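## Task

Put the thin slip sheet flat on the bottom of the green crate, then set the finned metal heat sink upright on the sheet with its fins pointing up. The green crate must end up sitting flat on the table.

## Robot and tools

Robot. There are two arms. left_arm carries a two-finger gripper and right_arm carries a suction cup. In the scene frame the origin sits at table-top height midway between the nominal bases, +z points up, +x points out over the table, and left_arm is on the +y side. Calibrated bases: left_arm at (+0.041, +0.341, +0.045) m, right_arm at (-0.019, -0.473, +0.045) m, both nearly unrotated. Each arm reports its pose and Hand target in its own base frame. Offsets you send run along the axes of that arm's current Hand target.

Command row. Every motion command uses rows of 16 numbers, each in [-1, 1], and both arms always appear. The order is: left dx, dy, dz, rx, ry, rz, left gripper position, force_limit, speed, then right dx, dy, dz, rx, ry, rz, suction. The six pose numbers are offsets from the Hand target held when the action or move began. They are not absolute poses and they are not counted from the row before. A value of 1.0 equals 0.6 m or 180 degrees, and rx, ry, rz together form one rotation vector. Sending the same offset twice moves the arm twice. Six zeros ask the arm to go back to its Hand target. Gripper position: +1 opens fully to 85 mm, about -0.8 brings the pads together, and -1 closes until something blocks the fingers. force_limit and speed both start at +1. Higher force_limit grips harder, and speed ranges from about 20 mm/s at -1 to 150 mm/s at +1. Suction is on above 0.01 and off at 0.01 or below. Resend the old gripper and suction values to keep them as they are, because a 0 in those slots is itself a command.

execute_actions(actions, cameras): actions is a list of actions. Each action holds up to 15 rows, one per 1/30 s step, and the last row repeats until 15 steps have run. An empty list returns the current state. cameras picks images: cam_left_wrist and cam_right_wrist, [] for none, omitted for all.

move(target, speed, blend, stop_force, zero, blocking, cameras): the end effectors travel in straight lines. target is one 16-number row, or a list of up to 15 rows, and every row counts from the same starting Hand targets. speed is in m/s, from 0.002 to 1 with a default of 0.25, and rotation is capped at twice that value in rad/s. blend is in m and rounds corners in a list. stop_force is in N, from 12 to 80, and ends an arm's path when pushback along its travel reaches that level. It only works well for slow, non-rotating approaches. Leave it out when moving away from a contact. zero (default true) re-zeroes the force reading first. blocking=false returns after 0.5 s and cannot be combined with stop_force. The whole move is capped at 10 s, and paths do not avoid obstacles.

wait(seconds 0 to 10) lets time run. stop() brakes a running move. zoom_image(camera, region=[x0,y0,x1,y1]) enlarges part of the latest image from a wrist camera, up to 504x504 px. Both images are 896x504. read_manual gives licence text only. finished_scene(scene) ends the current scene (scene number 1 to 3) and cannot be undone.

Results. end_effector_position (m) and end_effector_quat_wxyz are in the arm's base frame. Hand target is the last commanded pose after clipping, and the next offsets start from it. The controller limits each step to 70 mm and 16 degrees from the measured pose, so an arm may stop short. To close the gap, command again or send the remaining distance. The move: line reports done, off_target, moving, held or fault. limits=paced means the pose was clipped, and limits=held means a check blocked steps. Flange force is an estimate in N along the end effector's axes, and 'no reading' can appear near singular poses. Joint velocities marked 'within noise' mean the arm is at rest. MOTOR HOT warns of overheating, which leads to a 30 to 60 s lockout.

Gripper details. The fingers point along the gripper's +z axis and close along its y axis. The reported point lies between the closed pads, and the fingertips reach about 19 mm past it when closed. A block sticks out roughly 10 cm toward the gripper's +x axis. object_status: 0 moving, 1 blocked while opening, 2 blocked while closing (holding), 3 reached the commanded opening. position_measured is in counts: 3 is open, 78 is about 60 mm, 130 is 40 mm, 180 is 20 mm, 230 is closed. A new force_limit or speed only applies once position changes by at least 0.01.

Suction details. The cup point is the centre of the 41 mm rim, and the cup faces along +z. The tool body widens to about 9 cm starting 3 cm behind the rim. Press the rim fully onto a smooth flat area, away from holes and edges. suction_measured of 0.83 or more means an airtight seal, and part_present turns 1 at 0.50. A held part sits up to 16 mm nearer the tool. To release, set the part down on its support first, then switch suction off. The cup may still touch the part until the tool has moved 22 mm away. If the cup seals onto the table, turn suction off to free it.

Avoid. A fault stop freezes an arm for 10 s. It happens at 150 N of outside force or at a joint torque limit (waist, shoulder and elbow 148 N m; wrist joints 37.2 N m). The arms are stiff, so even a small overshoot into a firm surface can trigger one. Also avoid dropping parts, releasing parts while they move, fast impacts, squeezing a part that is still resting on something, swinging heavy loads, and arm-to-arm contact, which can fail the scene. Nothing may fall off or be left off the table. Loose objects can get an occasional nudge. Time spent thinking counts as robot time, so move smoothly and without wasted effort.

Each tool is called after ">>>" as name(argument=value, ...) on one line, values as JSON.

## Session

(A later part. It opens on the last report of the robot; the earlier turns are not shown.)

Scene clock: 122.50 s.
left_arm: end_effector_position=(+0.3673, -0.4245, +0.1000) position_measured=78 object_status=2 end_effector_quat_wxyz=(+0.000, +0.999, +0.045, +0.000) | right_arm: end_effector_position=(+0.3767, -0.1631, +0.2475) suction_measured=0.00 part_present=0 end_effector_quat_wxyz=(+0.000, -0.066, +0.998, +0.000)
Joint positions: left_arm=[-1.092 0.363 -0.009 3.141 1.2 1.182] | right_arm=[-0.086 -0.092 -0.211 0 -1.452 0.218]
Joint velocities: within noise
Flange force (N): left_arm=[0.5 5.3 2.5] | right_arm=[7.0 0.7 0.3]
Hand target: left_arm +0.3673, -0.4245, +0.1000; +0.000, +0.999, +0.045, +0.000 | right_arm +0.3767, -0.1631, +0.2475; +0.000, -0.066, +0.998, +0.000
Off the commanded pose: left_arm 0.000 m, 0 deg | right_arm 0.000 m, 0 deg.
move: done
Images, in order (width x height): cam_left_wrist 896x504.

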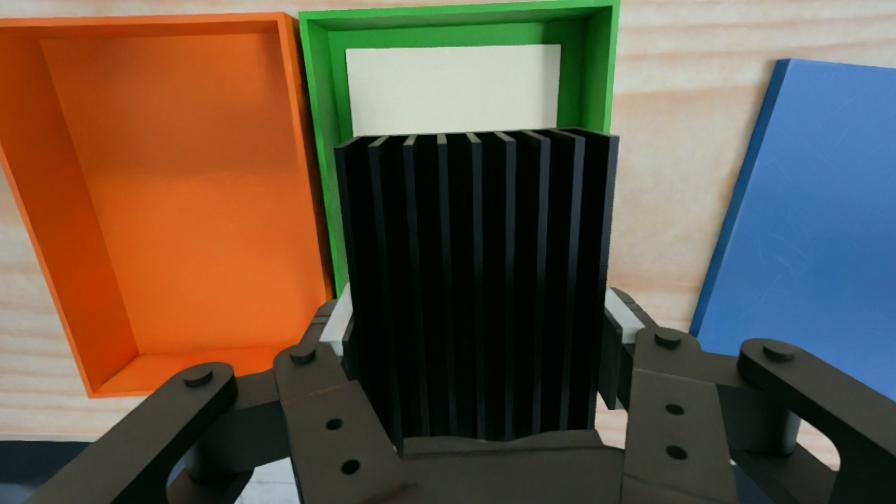

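>>> move(target=[[0,0,0.183,0,0,0,-1,-0.8,-1,0,0,0,0,0,0,0],[0,0,0.222,0,0,0,-1,-0.8,-1,0,0,0,0,0,0,0]], speed=[0.12,0.02], stop_force=12, cameras=["cam_left_wrist"])

Scene clock: 127.23 s.
left_arm: end_effector_position=(+0.3675, -0.4245, -0.0265) position_measured=78 object_status=2 end_effector_quat_wxyz=(+0.000, +0.999, +0.045, +0.000) | right_arm: end_effector_position=(+0.3767, -0.1631, +0.2475) suction_measured=0.00 part_present=0 end_effector_quat_wxyz=(+0.000, -0.066, +0.998, +0.000)
Joint positions: left_arm=[-1.091 0.512 -0.127 3.141 0.932 1.182] | right_arm=[-0.086 -0.092 -0.211 0 -1.452 0.218]
Joint velocities: within noise
Flange force (N): left_arm=[-3.9 2.4 -37.7] | right_arm=[7.7 0.7 0.7]
Hand target: left_arm +0.3674, -0.4245, -0.0265; +0.000, +0.999, +0.045, +0.000 (not the last commanded pose) | right_arm +0.3767, -0.1631, +0.2475; +0.000, -0.066, +0.998, +0.000
Off the commanded pose: left_arm 0.007 m, 0 deg | right_arm 0.000 m, 0 deg.
move: contact (left_arm); path passed 1 of 2 targets
Images, in order (width x height): cam_left_wrist 896x504.

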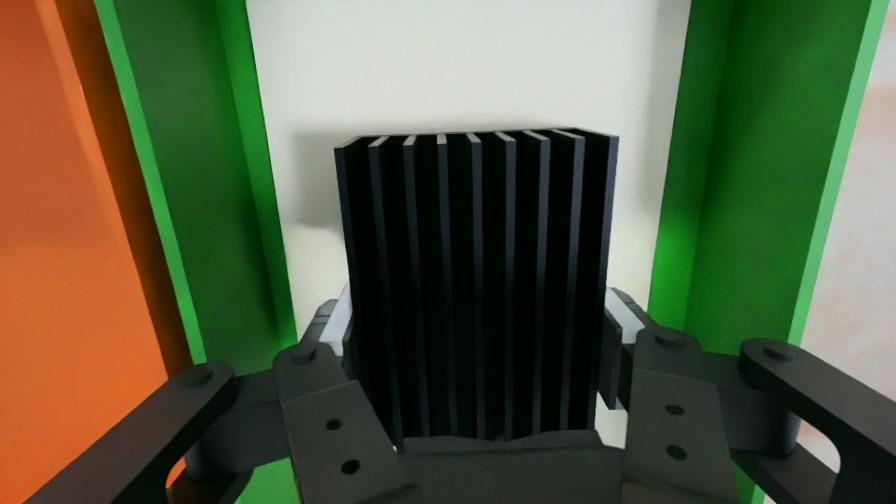

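>>> move(target=[[0,0,-0.001,0,0,0,-1,-0.8,-1,0,0,0,0,0,0,0],[0,0,-0.001,0,0,0,0.7,-0.8,-1,0,0,0,0,0,0,0],[0,0,-0.1,0,0,0,0.7,-0.8,-1,0,0,0,0,0,0,0],[0,0,-0.25,0,0,0,0.7,-0.8,-1,0,0,0,0,0,0,0]], speed=[0.05,0.05,0.06,0.2], cameras=["cam_left_wrist"])

Scene clock: 132.90 s.
left_arm: end_effector_position=(+0.3673, -0.4246, +0.1235) position_measured=41 object_status=3 end_effector_quat_wxyz=(+0.000, +0.999, +0.045, +0.000) | right_arm: end_effector_position=(+0.3767, -0.1631, +0.2475) suction_measured=0.00 part_present=0 end_effector_quat_wxyz=(+0.000, -0.066, +0.998, +0.000)
Joint positions: left_arm=[-1.092 0.343 0.023 3.141 1.251 1.182] | right_arm=[-0.086 -0.092 -0.211 0 -1.452 0.218]
Joint velocities: within noise
Flange force (N): left_arm=[0.5 5.7 0.4] | right_arm=[7.8 1.6 0.9]
Hand target: left_arm +0.3673, -0.4246, +0.1235; +0.000, +0.999, +0.045, +0.000 | right_arm +0.3767, -0.1631, +0.2475; +0.000, -0.066, +0.998, +0.000
Off the commanded pose: left_arm 0.000 m, 0 deg | right_arm 0.000 m, 0 deg.
move: done
Images, in order (width x height): cam_left_wrist 896x504.

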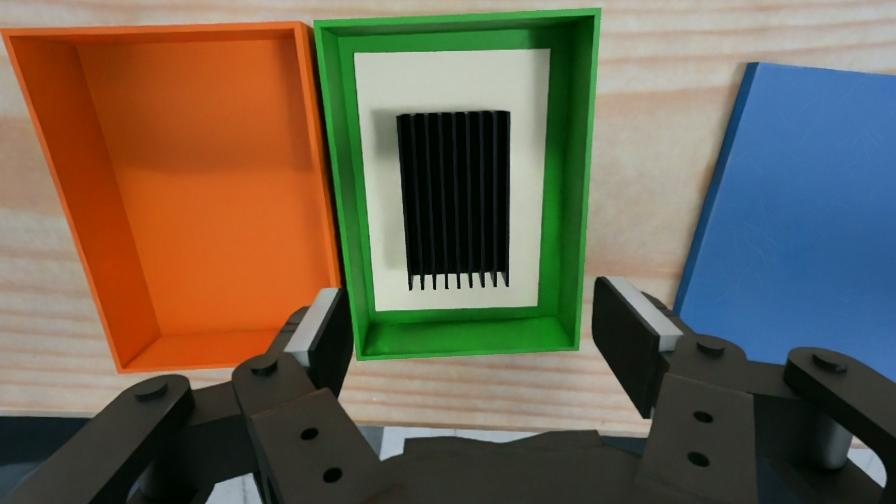

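>>> finished_scene(scene=1)

The scene is finished: the task was done.


## Next scene

Put the thin slip sheet flat on the bottom of the gray crate, then set the finned metal heat sink upright on the sheet with its fins pointing up. The gray crate must end up sitting flat on the table.

>>> execute_actions(actions=[])

Scene clock: 0.00 s.
left_arm: end_effector_position=(+0.1786, -0.5009, +0.2268) position_measured=3 object_status=3 end_effector_quat_wxyz=(-0.245, -0.102, +0.961, -0.082) | right_arm: end_effector_position=(+0.5812, +0.1963, +0.1994) suction_measured=0.00 part_present=0 end_effector_quat_wxyz=(-0.227, -0.084, +0.966, -0.089)
Joint positions: left_arm=[-0.722 0.254 -0.079 0.475 -1.48 0.832] | right_arm=[0.525 0.859 0.885 -0.034 -2.088 -0.36]
Joint velocities: within noise
Flange force (N): no reading
Hand target: left_arm +0.1786, -0.5009, +0.2268; -0.245, -0.102, +0.961, -0.082 | right_arm +0.5812, +0.1963, +0.1994; -0.227, -0.084, +0.966, -0.089

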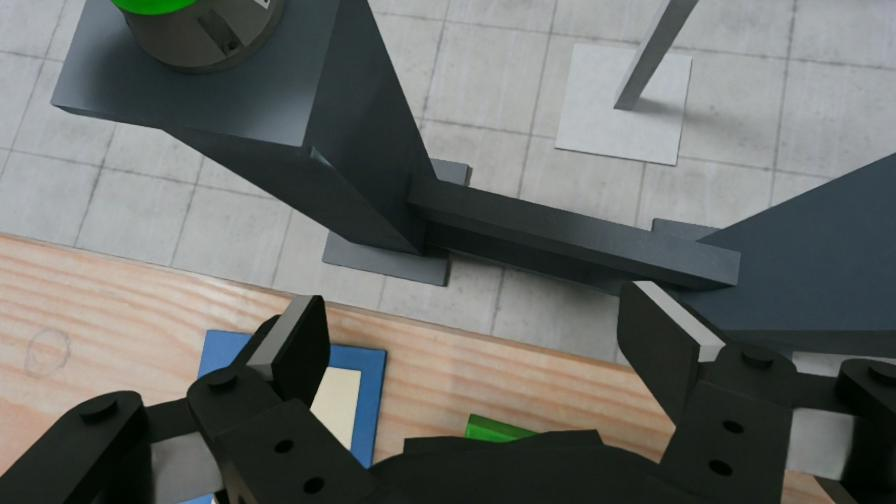

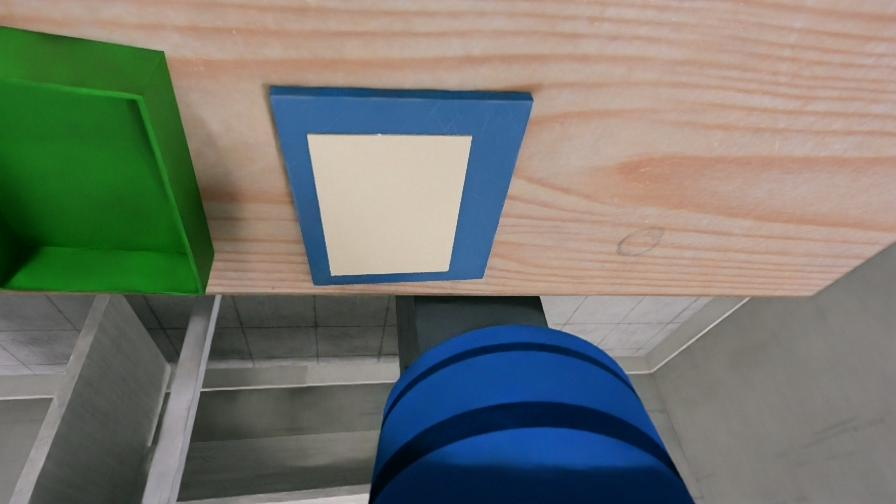

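>>> move(target=[[-0.0933,0.5145,-0.3535,-0.0529,-0.1581,0.0658,1,1,1,0.2023,0.083,0.4308,-0.0481,-0.1492,0.0154,0]], speed=0.35)

Scene clock: 8.87 s.
left_arm: end_effector_position=(+0.2500, -0.1502, +0.3504) position_measured=3 object_status=3 end_effector_quat_wxyz=(+0.000, +0.000, +1.000, +0.001) | right_arm: end_effector_position=(+0.3545, +0.1753, +0.0200) suction_measured=0.00 part_present=0 end_effector_quat_wxyz=(+0.000, -0.062, +0.998, +0.000)
Joint positions: left_arm=[-0.08 -0.393 -0.161 -0.001 -1.804 0.08] | right_arm=[0.795 0.11 -0.592 0.001 -0.869 -0.671]
Joint velocities: within noise
Flange force (N): left_arm=[-2.4 -7.8 -2.0] | right_arm=[5.0 -5.2 -4.3]
Hand target: left_arm +0.2500, -0.1502, +0.3504; +0.000, +0.000, +1.000, +0.001 | right_arm +0.3544, +0.1753, +0.0200; +0.000, -0.062, +0.998, +0.000
Off the commanded pose: left_arm 0.000 m, 0 deg | right_arm 0.000 m, 0 deg.
move: done

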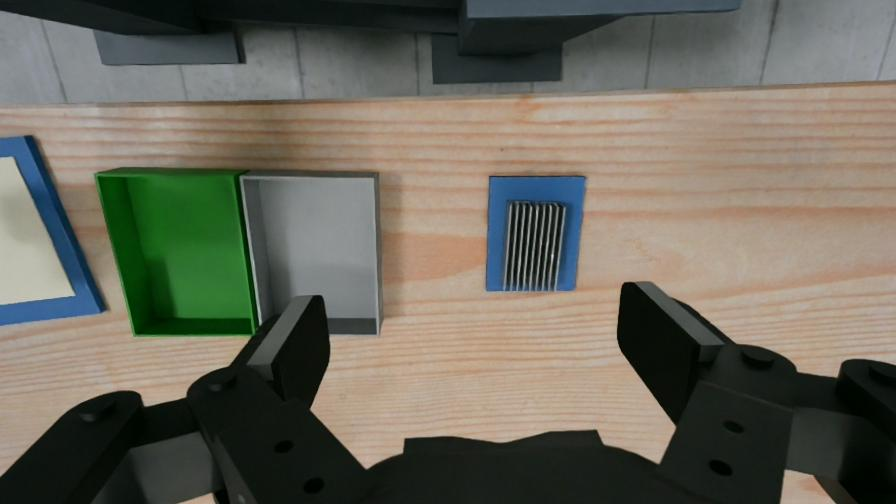

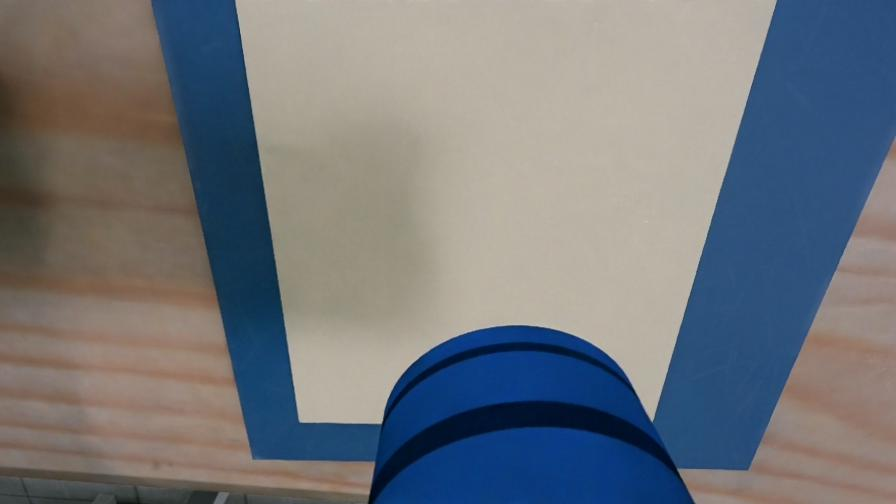

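>>> move(target=[[0,0,0,0,0,0,1,1,1,0,0,0.08,0,0,0,1],[0,0,0,0,0,0,1,1,1,0,0,0.1087,0,0,0,1]], speed=[0.15, 0.03], stop_force=12, cameras=["cam_left_wrist"])

>>> zoom_image(camera="cam_left_wrist", region=[460, 160, 610, 310])

>>> zoom_image(camera="cam_left_wrist", region=[220, 150, 400, 350])

Scene clock: 14.47 s.
left_arm: end_effector_position=(+0.2500, -0.1502, +0.3504) position_measured=3 object_status=3 end_effector_quat_wxyz=(+0.000, +0.000, +1.000, +0.001) | right_arm: end_effector_position=(+0.3545, +0.1752, -0.0452) suction_measured=0.90 part_present=1 end_effector_quat_wxyz=(+0.000, -0.062, +0.998, +0.000)
Joint positions: left_arm=[-0.08 -0.393 -0.161 -0.001 -1.804 0.08] | right_arm=[0.795 0.249 -0.636 0.001 -0.687 -0.671]
Joint velocities: within noise
Flange force (N): left_arm=[-2.8 -8.1 -2.0] | right_arm=[5.0 -5.3 -5.7]
Hand target: left_arm +0.2500, -0.1502, +0.3504; +0.000, +0.000, +1.000, +0.001 | right_arm +0.3545, +0.1752, -0.0452; +0.000, -0.062, +0.998, +0.000
Off the commanded pose: left_arm 0.000 m, 0 deg | right_arm 0.000 m, 0 deg.
move: done
Images, in order (width x height): cam_left_wrist 896x504.

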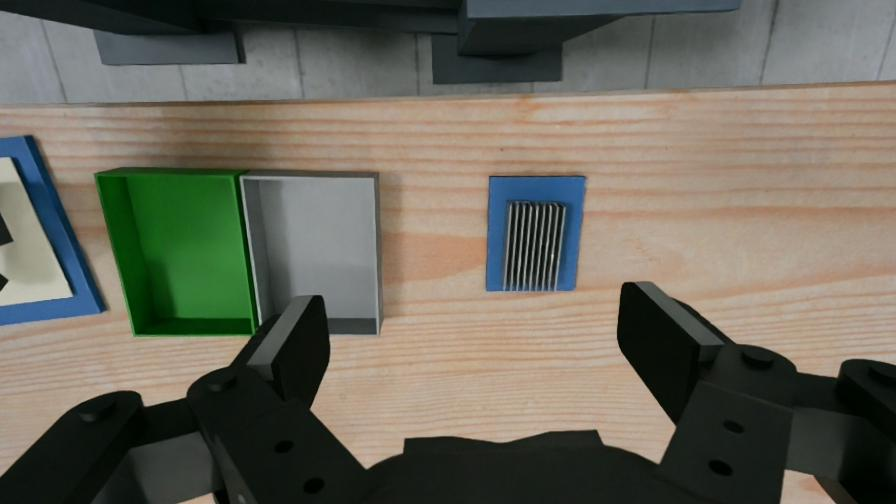

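Scaled by 3.360 from the camera's 896x504 image, which has a finer 1280x720 frame.

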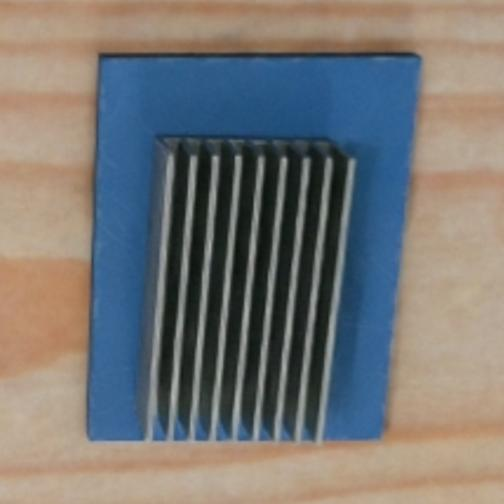

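Scaled by 2.520 from the camera's 896x504 image, which has a finer 1280x720 frame.

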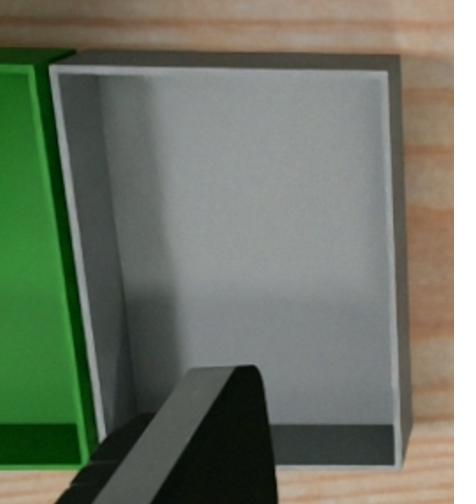

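>>> move(target=[[-0.1822,0.1492,0.5007,0,0,0.0208,1,1,1,0,0,-0.242,0,0,0,1],[-0.1822,0.1492,0.619,0,0,0.0208,1,1,1,-0.1157,0.5832,-0.242,0,0,0.0464,1],[-0.1822,0.1492,0.619,0,0,0.0208,-1,-0.8,-1,-0.1157,0.5832,-0.242,0,0,0.0464,1]], speed=[0.25,0.2,0.2])

Scene clock: 33.67 s.
left_arm: end_effector_position=(+0.3591, -0.0602, -0.0210) position_measured=78 object_status=0 end_effector_quat_wxyz=(+0.000, +0.032, +0.999, +0.001) | right_arm: end_effector_position=(+0.3799, +0.5311, +0.0998) suction_measured=0.90 part_present=1 end_effector_quat_wxyz=(+0.000, +0.011, +1.000, +0.000)
Joint positions: left_arm=[0.198 0.084 -0.695 -0.001 -0.792 -0.262] | right_arm=[1.15 0.596 0.29 0 -1.265 -1.172]
Joint velocities: within noise
Flange force (N): left_arm=[-3.7 -3.1 -13.1] | right_arm=[4.4 -9.9 -1.9]
Hand target: left_arm +0.3591, -0.0602, -0.0210; +0.000, +0.032, +0.999, +0.001 | right_arm +0.3799, +0.5311, +0.0998; +0.000, +0.011, +1.000, +0.000
Off the commanded pose: left_arm 0.000 m, 0 deg | right_arm 0.000 m, 0 deg.
move: done

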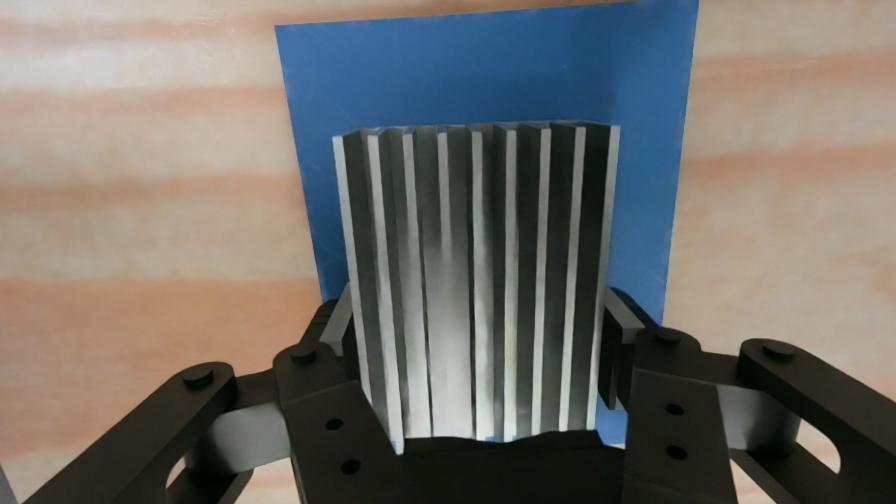

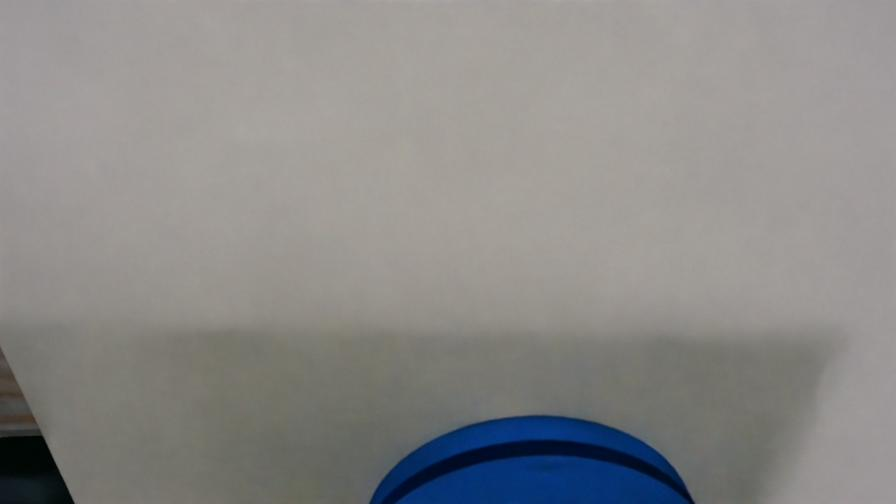

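>>> move(target=[[0,0,-0.1,0,0,0,-1,-0.8,-1,0,0,0.05,0,0,0,1],[0.017,0.033,-0.4517,0,0,0,-1,-0.8,-1,0,0,0.1667,0,0,0,1]], speed=[0.12,0.25], blend=0.02, cameras=["cam_left_wrist"])

>>> zoom_image(camera="cam_left_wrist", region=[0, 60, 300, 360])

Scene clock: 37.83 s.
left_arm: end_effector_position=(+0.3503, -0.0401, +0.2501) position_measured=78 object_status=2 end_effector_quat_wxyz=(+0.000, +0.032, +0.999, +0.001) | right_arm: end_effector_position=(+0.3799, +0.5311, -0.0002) suction_measured=0.90 part_present=1 end_effector_quat_wxyz=(+0.000, +0.011, +1.000, +0.000)
Joint positions: left_arm=[0.263 -0.251 -0.296 -0.001 -1.525 -0.327] | right_arm=[1.15 0.694 0.196 0 -1.073 -1.172]
Joint velocities: within noise
Flange force (N): left_arm=[-3.9 -4.8 3.0] | right_arm=[4.1 -9.5 -4.0]
Hand target: left_arm +0.3503, -0.0401, +0.2501; +0.000, +0.032, +0.999, +0.001 | right_arm +0.3799, +0.5311, -0.0002; +0.000, +0.011, +1.000, +0.000
Off the commanded pose: left_arm 0.000 m, 0 deg | right_arm 0.000 m, 0 deg.
move: done
Images, in order (width x height): cam_left_wrist 896x504.

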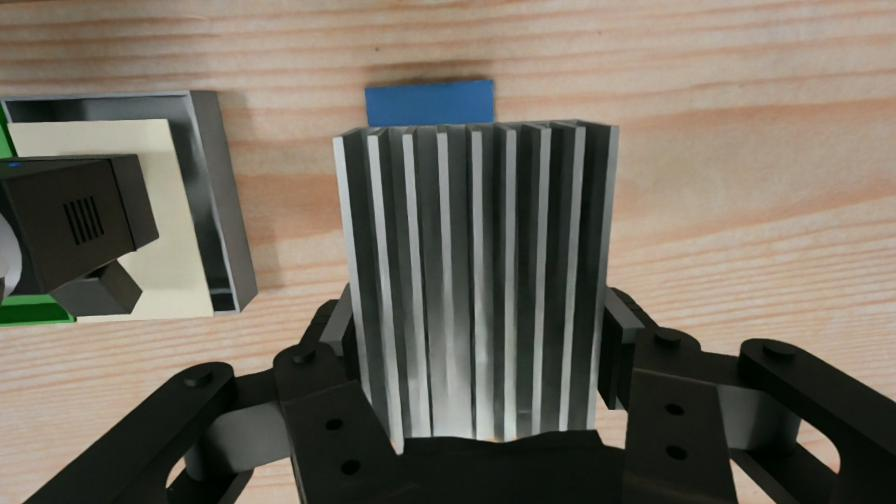

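Scaled by 1.680 from the camera's 896x504 image, which has a finer 1280x720 frame.

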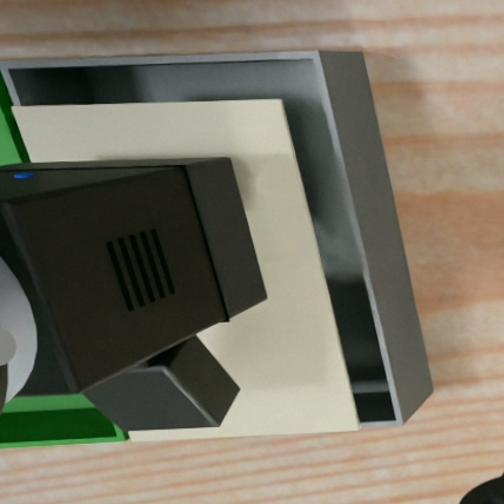

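>>> move(target=[[0,0,0,0,0,0,-1,-0.8,-1,0.0112,0.0067,0,0,0,-0.0067,1],[0,0,0,0,0,0,-1,-0.8,-1,0.0112,0.0067,0.0667,0,0,-0.0067,1],[0,0,0,0,0,0,-1,-0.8,-1,0.0112,0.0067,0.089,0,0,-0.0067,1]], speed=[0.05,0.1,0.02], stop_force=12, cameras=["cam_left_wrist"])

>>> zoom_image(camera="cam_left_wrist", region=[0, 60, 300, 360])

Scene clock: 44.43 s.
left_arm: end_effector_position=(+0.3503, -0.0401, +0.2501) position_measured=78 object_status=2 end_effector_quat_wxyz=(+0.000, +0.032, +0.999, +0.001) | right_arm: end_effector_position=(+0.3733, +0.5352, -0.0537) suction_measured=0.90 part_present=1 end_effector_quat_wxyz=(+0.000, +0.000, +1.000, +0.000)
Joint positions: left_arm=[0.263 -0.25 -0.296 -0.001 -1.525 -0.327] | right_arm=[1.162 0.762 0.169 0 -0.978 -1.163]
Joint velocities: within noise
Flange force (N): left_arm=[-5.6 -4.7 1.4] | right_arm=[3.8 -9.7 -4.8]
Hand target: left_arm +0.3503, -0.0401, +0.2501; +0.000, +0.032, +0.999, +0.001 | right_arm +0.3733, +0.5352, -0.0537; +0.000, +0.000, +1.000, +0.000
Off the commanded pose: left_arm 0.000 m, 0 deg | right_arm 0.000 m, 0 deg.
move: done
Images, in order (width x height): cam_left_wrist 896x504.

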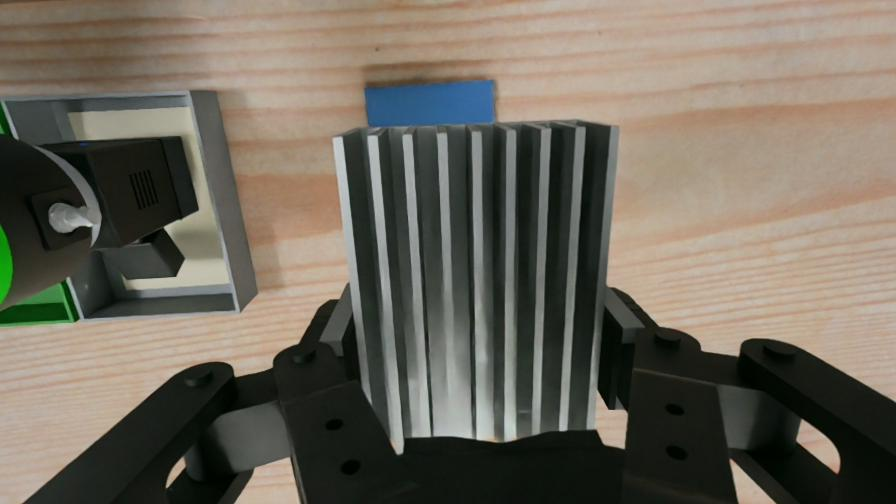

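Scaled by 1.680 from the camera's 896x504 image, which has a finer 1280x720 frame.

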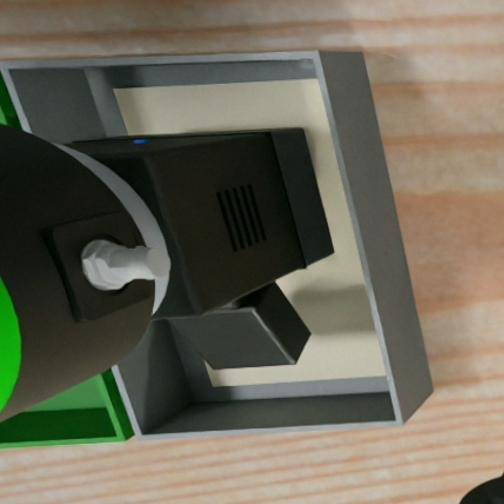

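>>> move(target=[[0,0,0,0,0,0,-1,-0.8,-1,0,0,0.01,0,0,0,1]], speed=0.02, stop_force=12, cameras=["cam_left_wrist"])

Scene clock: 45.93 s.
left_arm: end_effector_position=(+0.3503, -0.0401, +0.2501) position_measured=78 object_status=2 end_effector_quat_wxyz=(+0.000, +0.032, +0.999, +0.001) | right_arm: end_effector_position=(+0.3734, +0.5353, -0.0551) suction_measured=0.90 part_present=1 end_effector_quat_wxyz=(+0.000, +0.000, +1.000, +0.000)
Joint positions: left_arm=[0.263 -0.25 -0.296 -0.001 -1.525 -0.327] | right_arm=[1.162 0.764 0.168 0.001 -0.975 -1.163]
Joint velocities: within noise
Flange force (N): left_arm=[-5.3 -4.7 1.3] | right_arm=[7.2 -10.9 -26.9]
Hand target: left_arm +0.3503, -0.0401, +0.2501; +0.000, +0.032, +0.999, +0.001 | right_arm +0.3734, +0.5353, -0.0551; +0.000, +0.000, +1.000, +0.000 (not the last commanded pose)
Off the commanded pose: left_arm 0.000 m, 0 deg | right_arm 0.005 m, 0 deg.
move: contact (right_arm)
Images, in order (width x height): cam_left_wrist 896x504.

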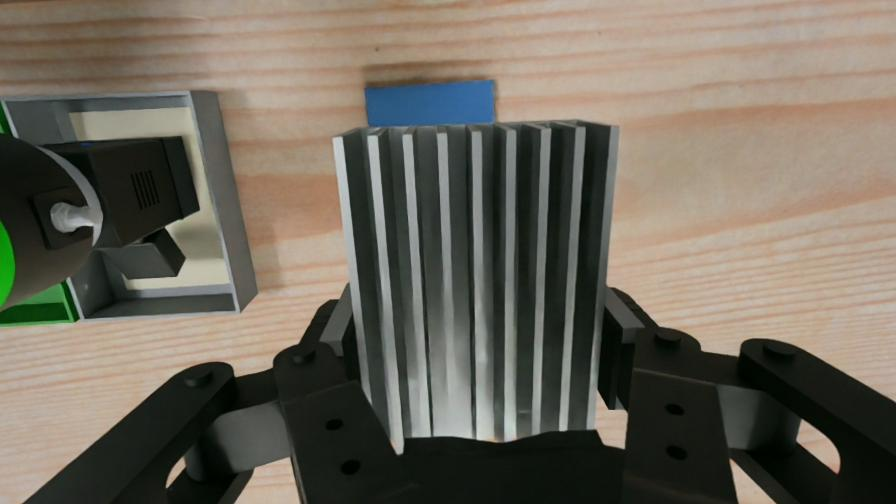

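>>> move(target=[[0,0,0,0,0,0,-1,-0.8,-1,0,0,-0.002,0,0,0,1],[0,0,0,0,0,0,-1,-0.8,-1,0,0,-0.002,0,0,0,0],[0,0,0,0,0,0,-1,-0.8,-1,0,0,-0.035,0,0,0,0],[0,0,0,0,0,0,-1,-0.8,-1,0,0,-0.2,0,0,0,0],[0,0,0,0,0,0,-1,-0.8,-1,0,-0.7,-0.5,0,0,0,0],[-0.0478,-0.4385,0.25,0,0,0,-1,-0.8,-1,0,-1,-0.5,0,0,0,0]], speed=[0.05,0.05,0.025,0.15,0.3,0.25], blend=[0,0,0,0.04,0.02,0])

Scene clock: 54.17 s.
left_arm: end_effector_position=(+0.3619, -0.3043, +0.0998) position_measured=78 object_status=2 end_effector_quat_wxyz=(+0.000, +0.032, +0.999, +0.000) | right_arm: end_effector_position=(+0.3731, -0.0646, +0.2451) suction_measured=0.00 part_present=0 end_effector_quat_wxyz=(+0.000, +0.000, +1.000, +0.000)
Joint positions: left_arm=[-0.421 0.155 -0.271 -0.001 -1.145 0.357] | right_arm=[0.179 -0.176 -0.289 0 -1.457 -0.18]
Joint velocities: within noise
Flange force (N): left_arm=[-3.4 -6.0 3.8] | right_arm=[7.4 -1.2 0.8]
Hand target: left_arm +0.3619, -0.3043, +0.0998; +0.000, +0.032, +0.999, +0.001 | right_arm +0.3731, -0.0646, +0.2451; +0.000, +0.000, +1.000, +0.000
Off the commanded pose: left_arm 0.000 m, 0 deg | right_arm 0.000 m, 0 deg.
move: done

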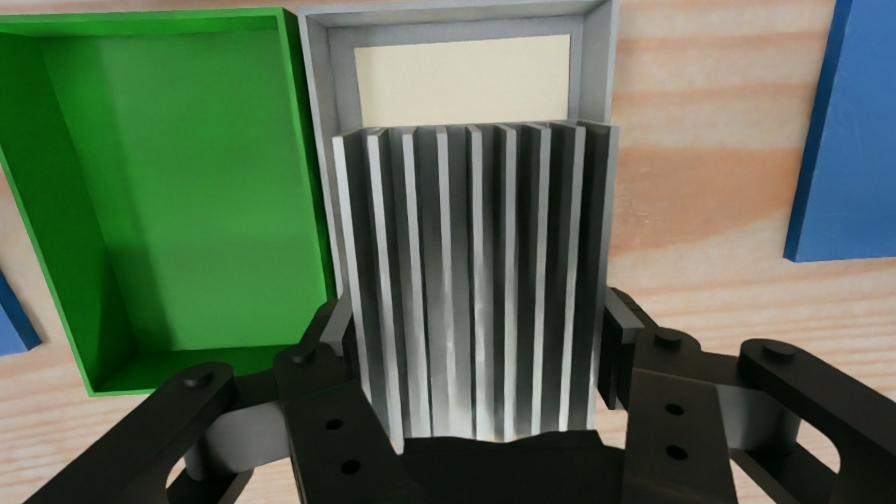

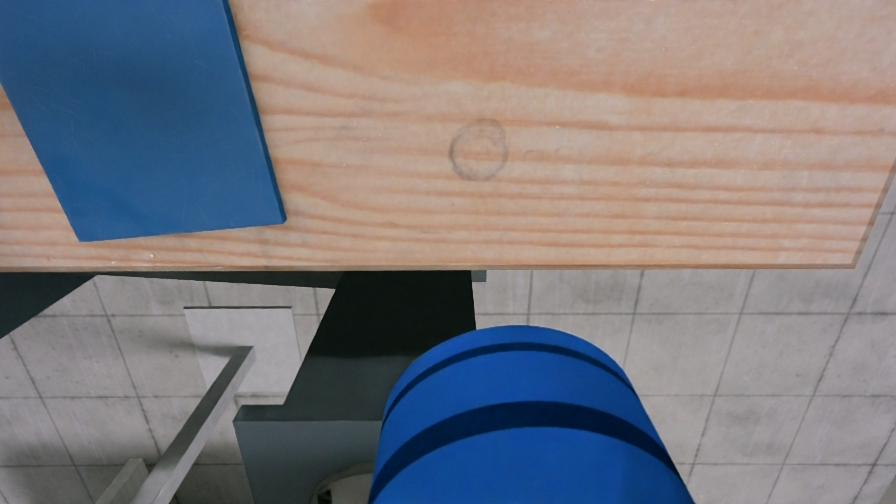

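>>> move(target=[[0,0.005,0.1963,0,0,0,-1,-0.8,-1,0,0,0,0,0,0,0],[0,0.005,0.22,0,0,0,-1,-0.8,-1,0,0,0,0,0,0,0]], speed=[0.12,0.012], stop_force=12, cameras=["cam_left_wrist"])

Scene clock: 59.87 s.
left_arm: end_effector_position=(+0.3621, -0.3013, -0.0262) position_measured=78 object_status=2 end_effector_quat_wxyz=(+0.000, +0.032, +0.999, +0.000) | right_arm: end_effector_position=(+0.3731, -0.0646, +0.2451) suction_measured=0.00 part_present=0 end_effector_quat_wxyz=(+0.000, +0.000, +1.000, +0.000)
Joint positions: left_arm=[-0.415 0.329 -0.401 -0.001 -0.841 0.351] | right_arm=[0.179 -0.176 -0.289 0 -1.457 -0.18]
Joint velocities: within noise
Flange force (N): left_arm=[0.3 -2.2 -25.5] | right_arm=[6.7 -2.3 0.8]
Hand target: left_arm +0.3621, -0.3013, -0.0262; +0.000, +0.032, +0.999, +0.000 (not the last commanded pose) | right_arm +0.3731, -0.0646, +0.2451; +0.000, +0.000, +1.000, +0.000
Off the commanded pose: left_arm 0.006 m, 0 deg | right_arm 0.000 m, 0 deg.
move: contact (left_arm); path passed 1 of 2 targets
Images, in order (width x height): cam_left_wrist 896x504.

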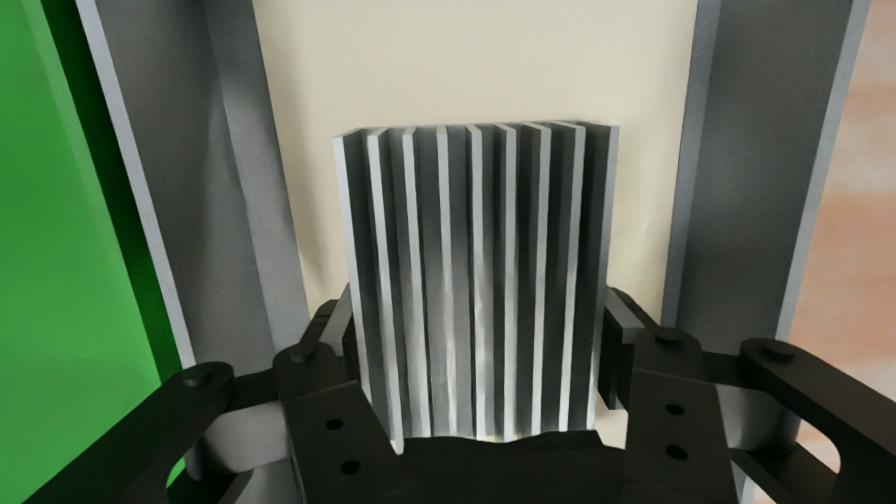

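>>> move(target=[[0,0,-0.0008,0,0,0,-1,-0.8,-1,0,0,0,0,0,0,0],[0,0,-0.0008,0,0,0,0.7,-0.8,-1,0,0,0,0,0,0,0],[0,0,-0.1,0,0,0,0.7,-0.8,-1,0,0,0,0,0,0,0],[0,0,-0.22,0,0,0,0.7,-0.8,-1,0,0,0,0,0,0,0]], speed=[0.05,0.05,0.08,0.25], blend=[0,0,0.02,0], cameras=["cam_left_wrist"])

Scene clock: 63.73 s.
left_arm: end_effector_position=(+0.3621, -0.3014, +0.1057) position_measured=41 object_status=3 end_effector_quat_wxyz=(+0.000, +0.032, +0.999, +0.000) | right_arm: end_effector_position=(+0.3731, -0.0646, +0.2451) suction_measured=0.00 part_present=0 end_effector_quat_wxyz=(+0.000, +0.000, +1.000, +0.000)
Joint positions: left_arm=[-0.415 0.145 -0.268 -0.001 -1.159 0.351] | right_arm=[0.179 -0.176 -0.289 0 -1.457 -0.18]
Joint velocities: within noise
Flange force (N): left_arm=[-2.8 -5.9 0.6] | right_arm=[6.2 -1.9 0.5]
Hand target: left_arm +0.3621, -0.3014, +0.1058; +0.000, +0.032, +0.999, +0.000 | right_arm +0.3731, -0.0646, +0.2451; +0.000, +0.000, +1.000, +0.000
Off the commanded pose: left_arm 0.000 m, 0 deg | right_arm 0.000 m, 0 deg.
move: done
Images, in order (width x height): cam_left_wrist 896x504.

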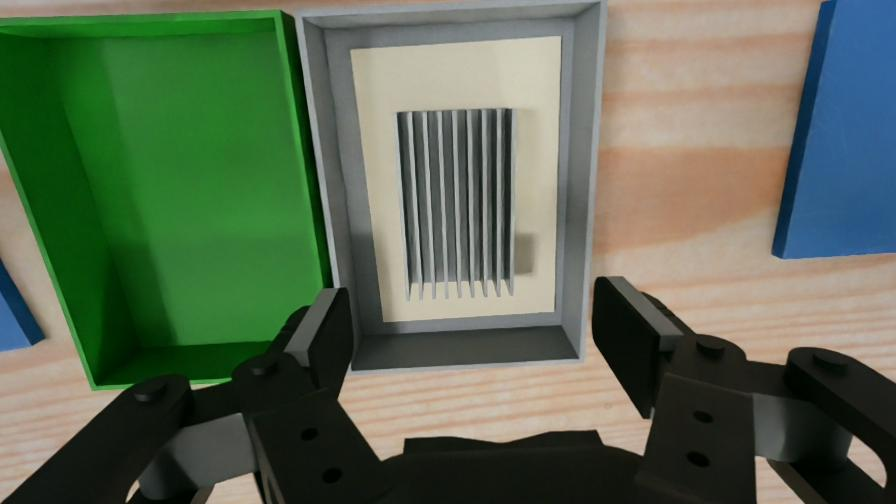

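Done cleanly; the sheet lies flat and the heat sink stands on it.

>>> finished_scene(scene=2)

The scene is finished: the task was done.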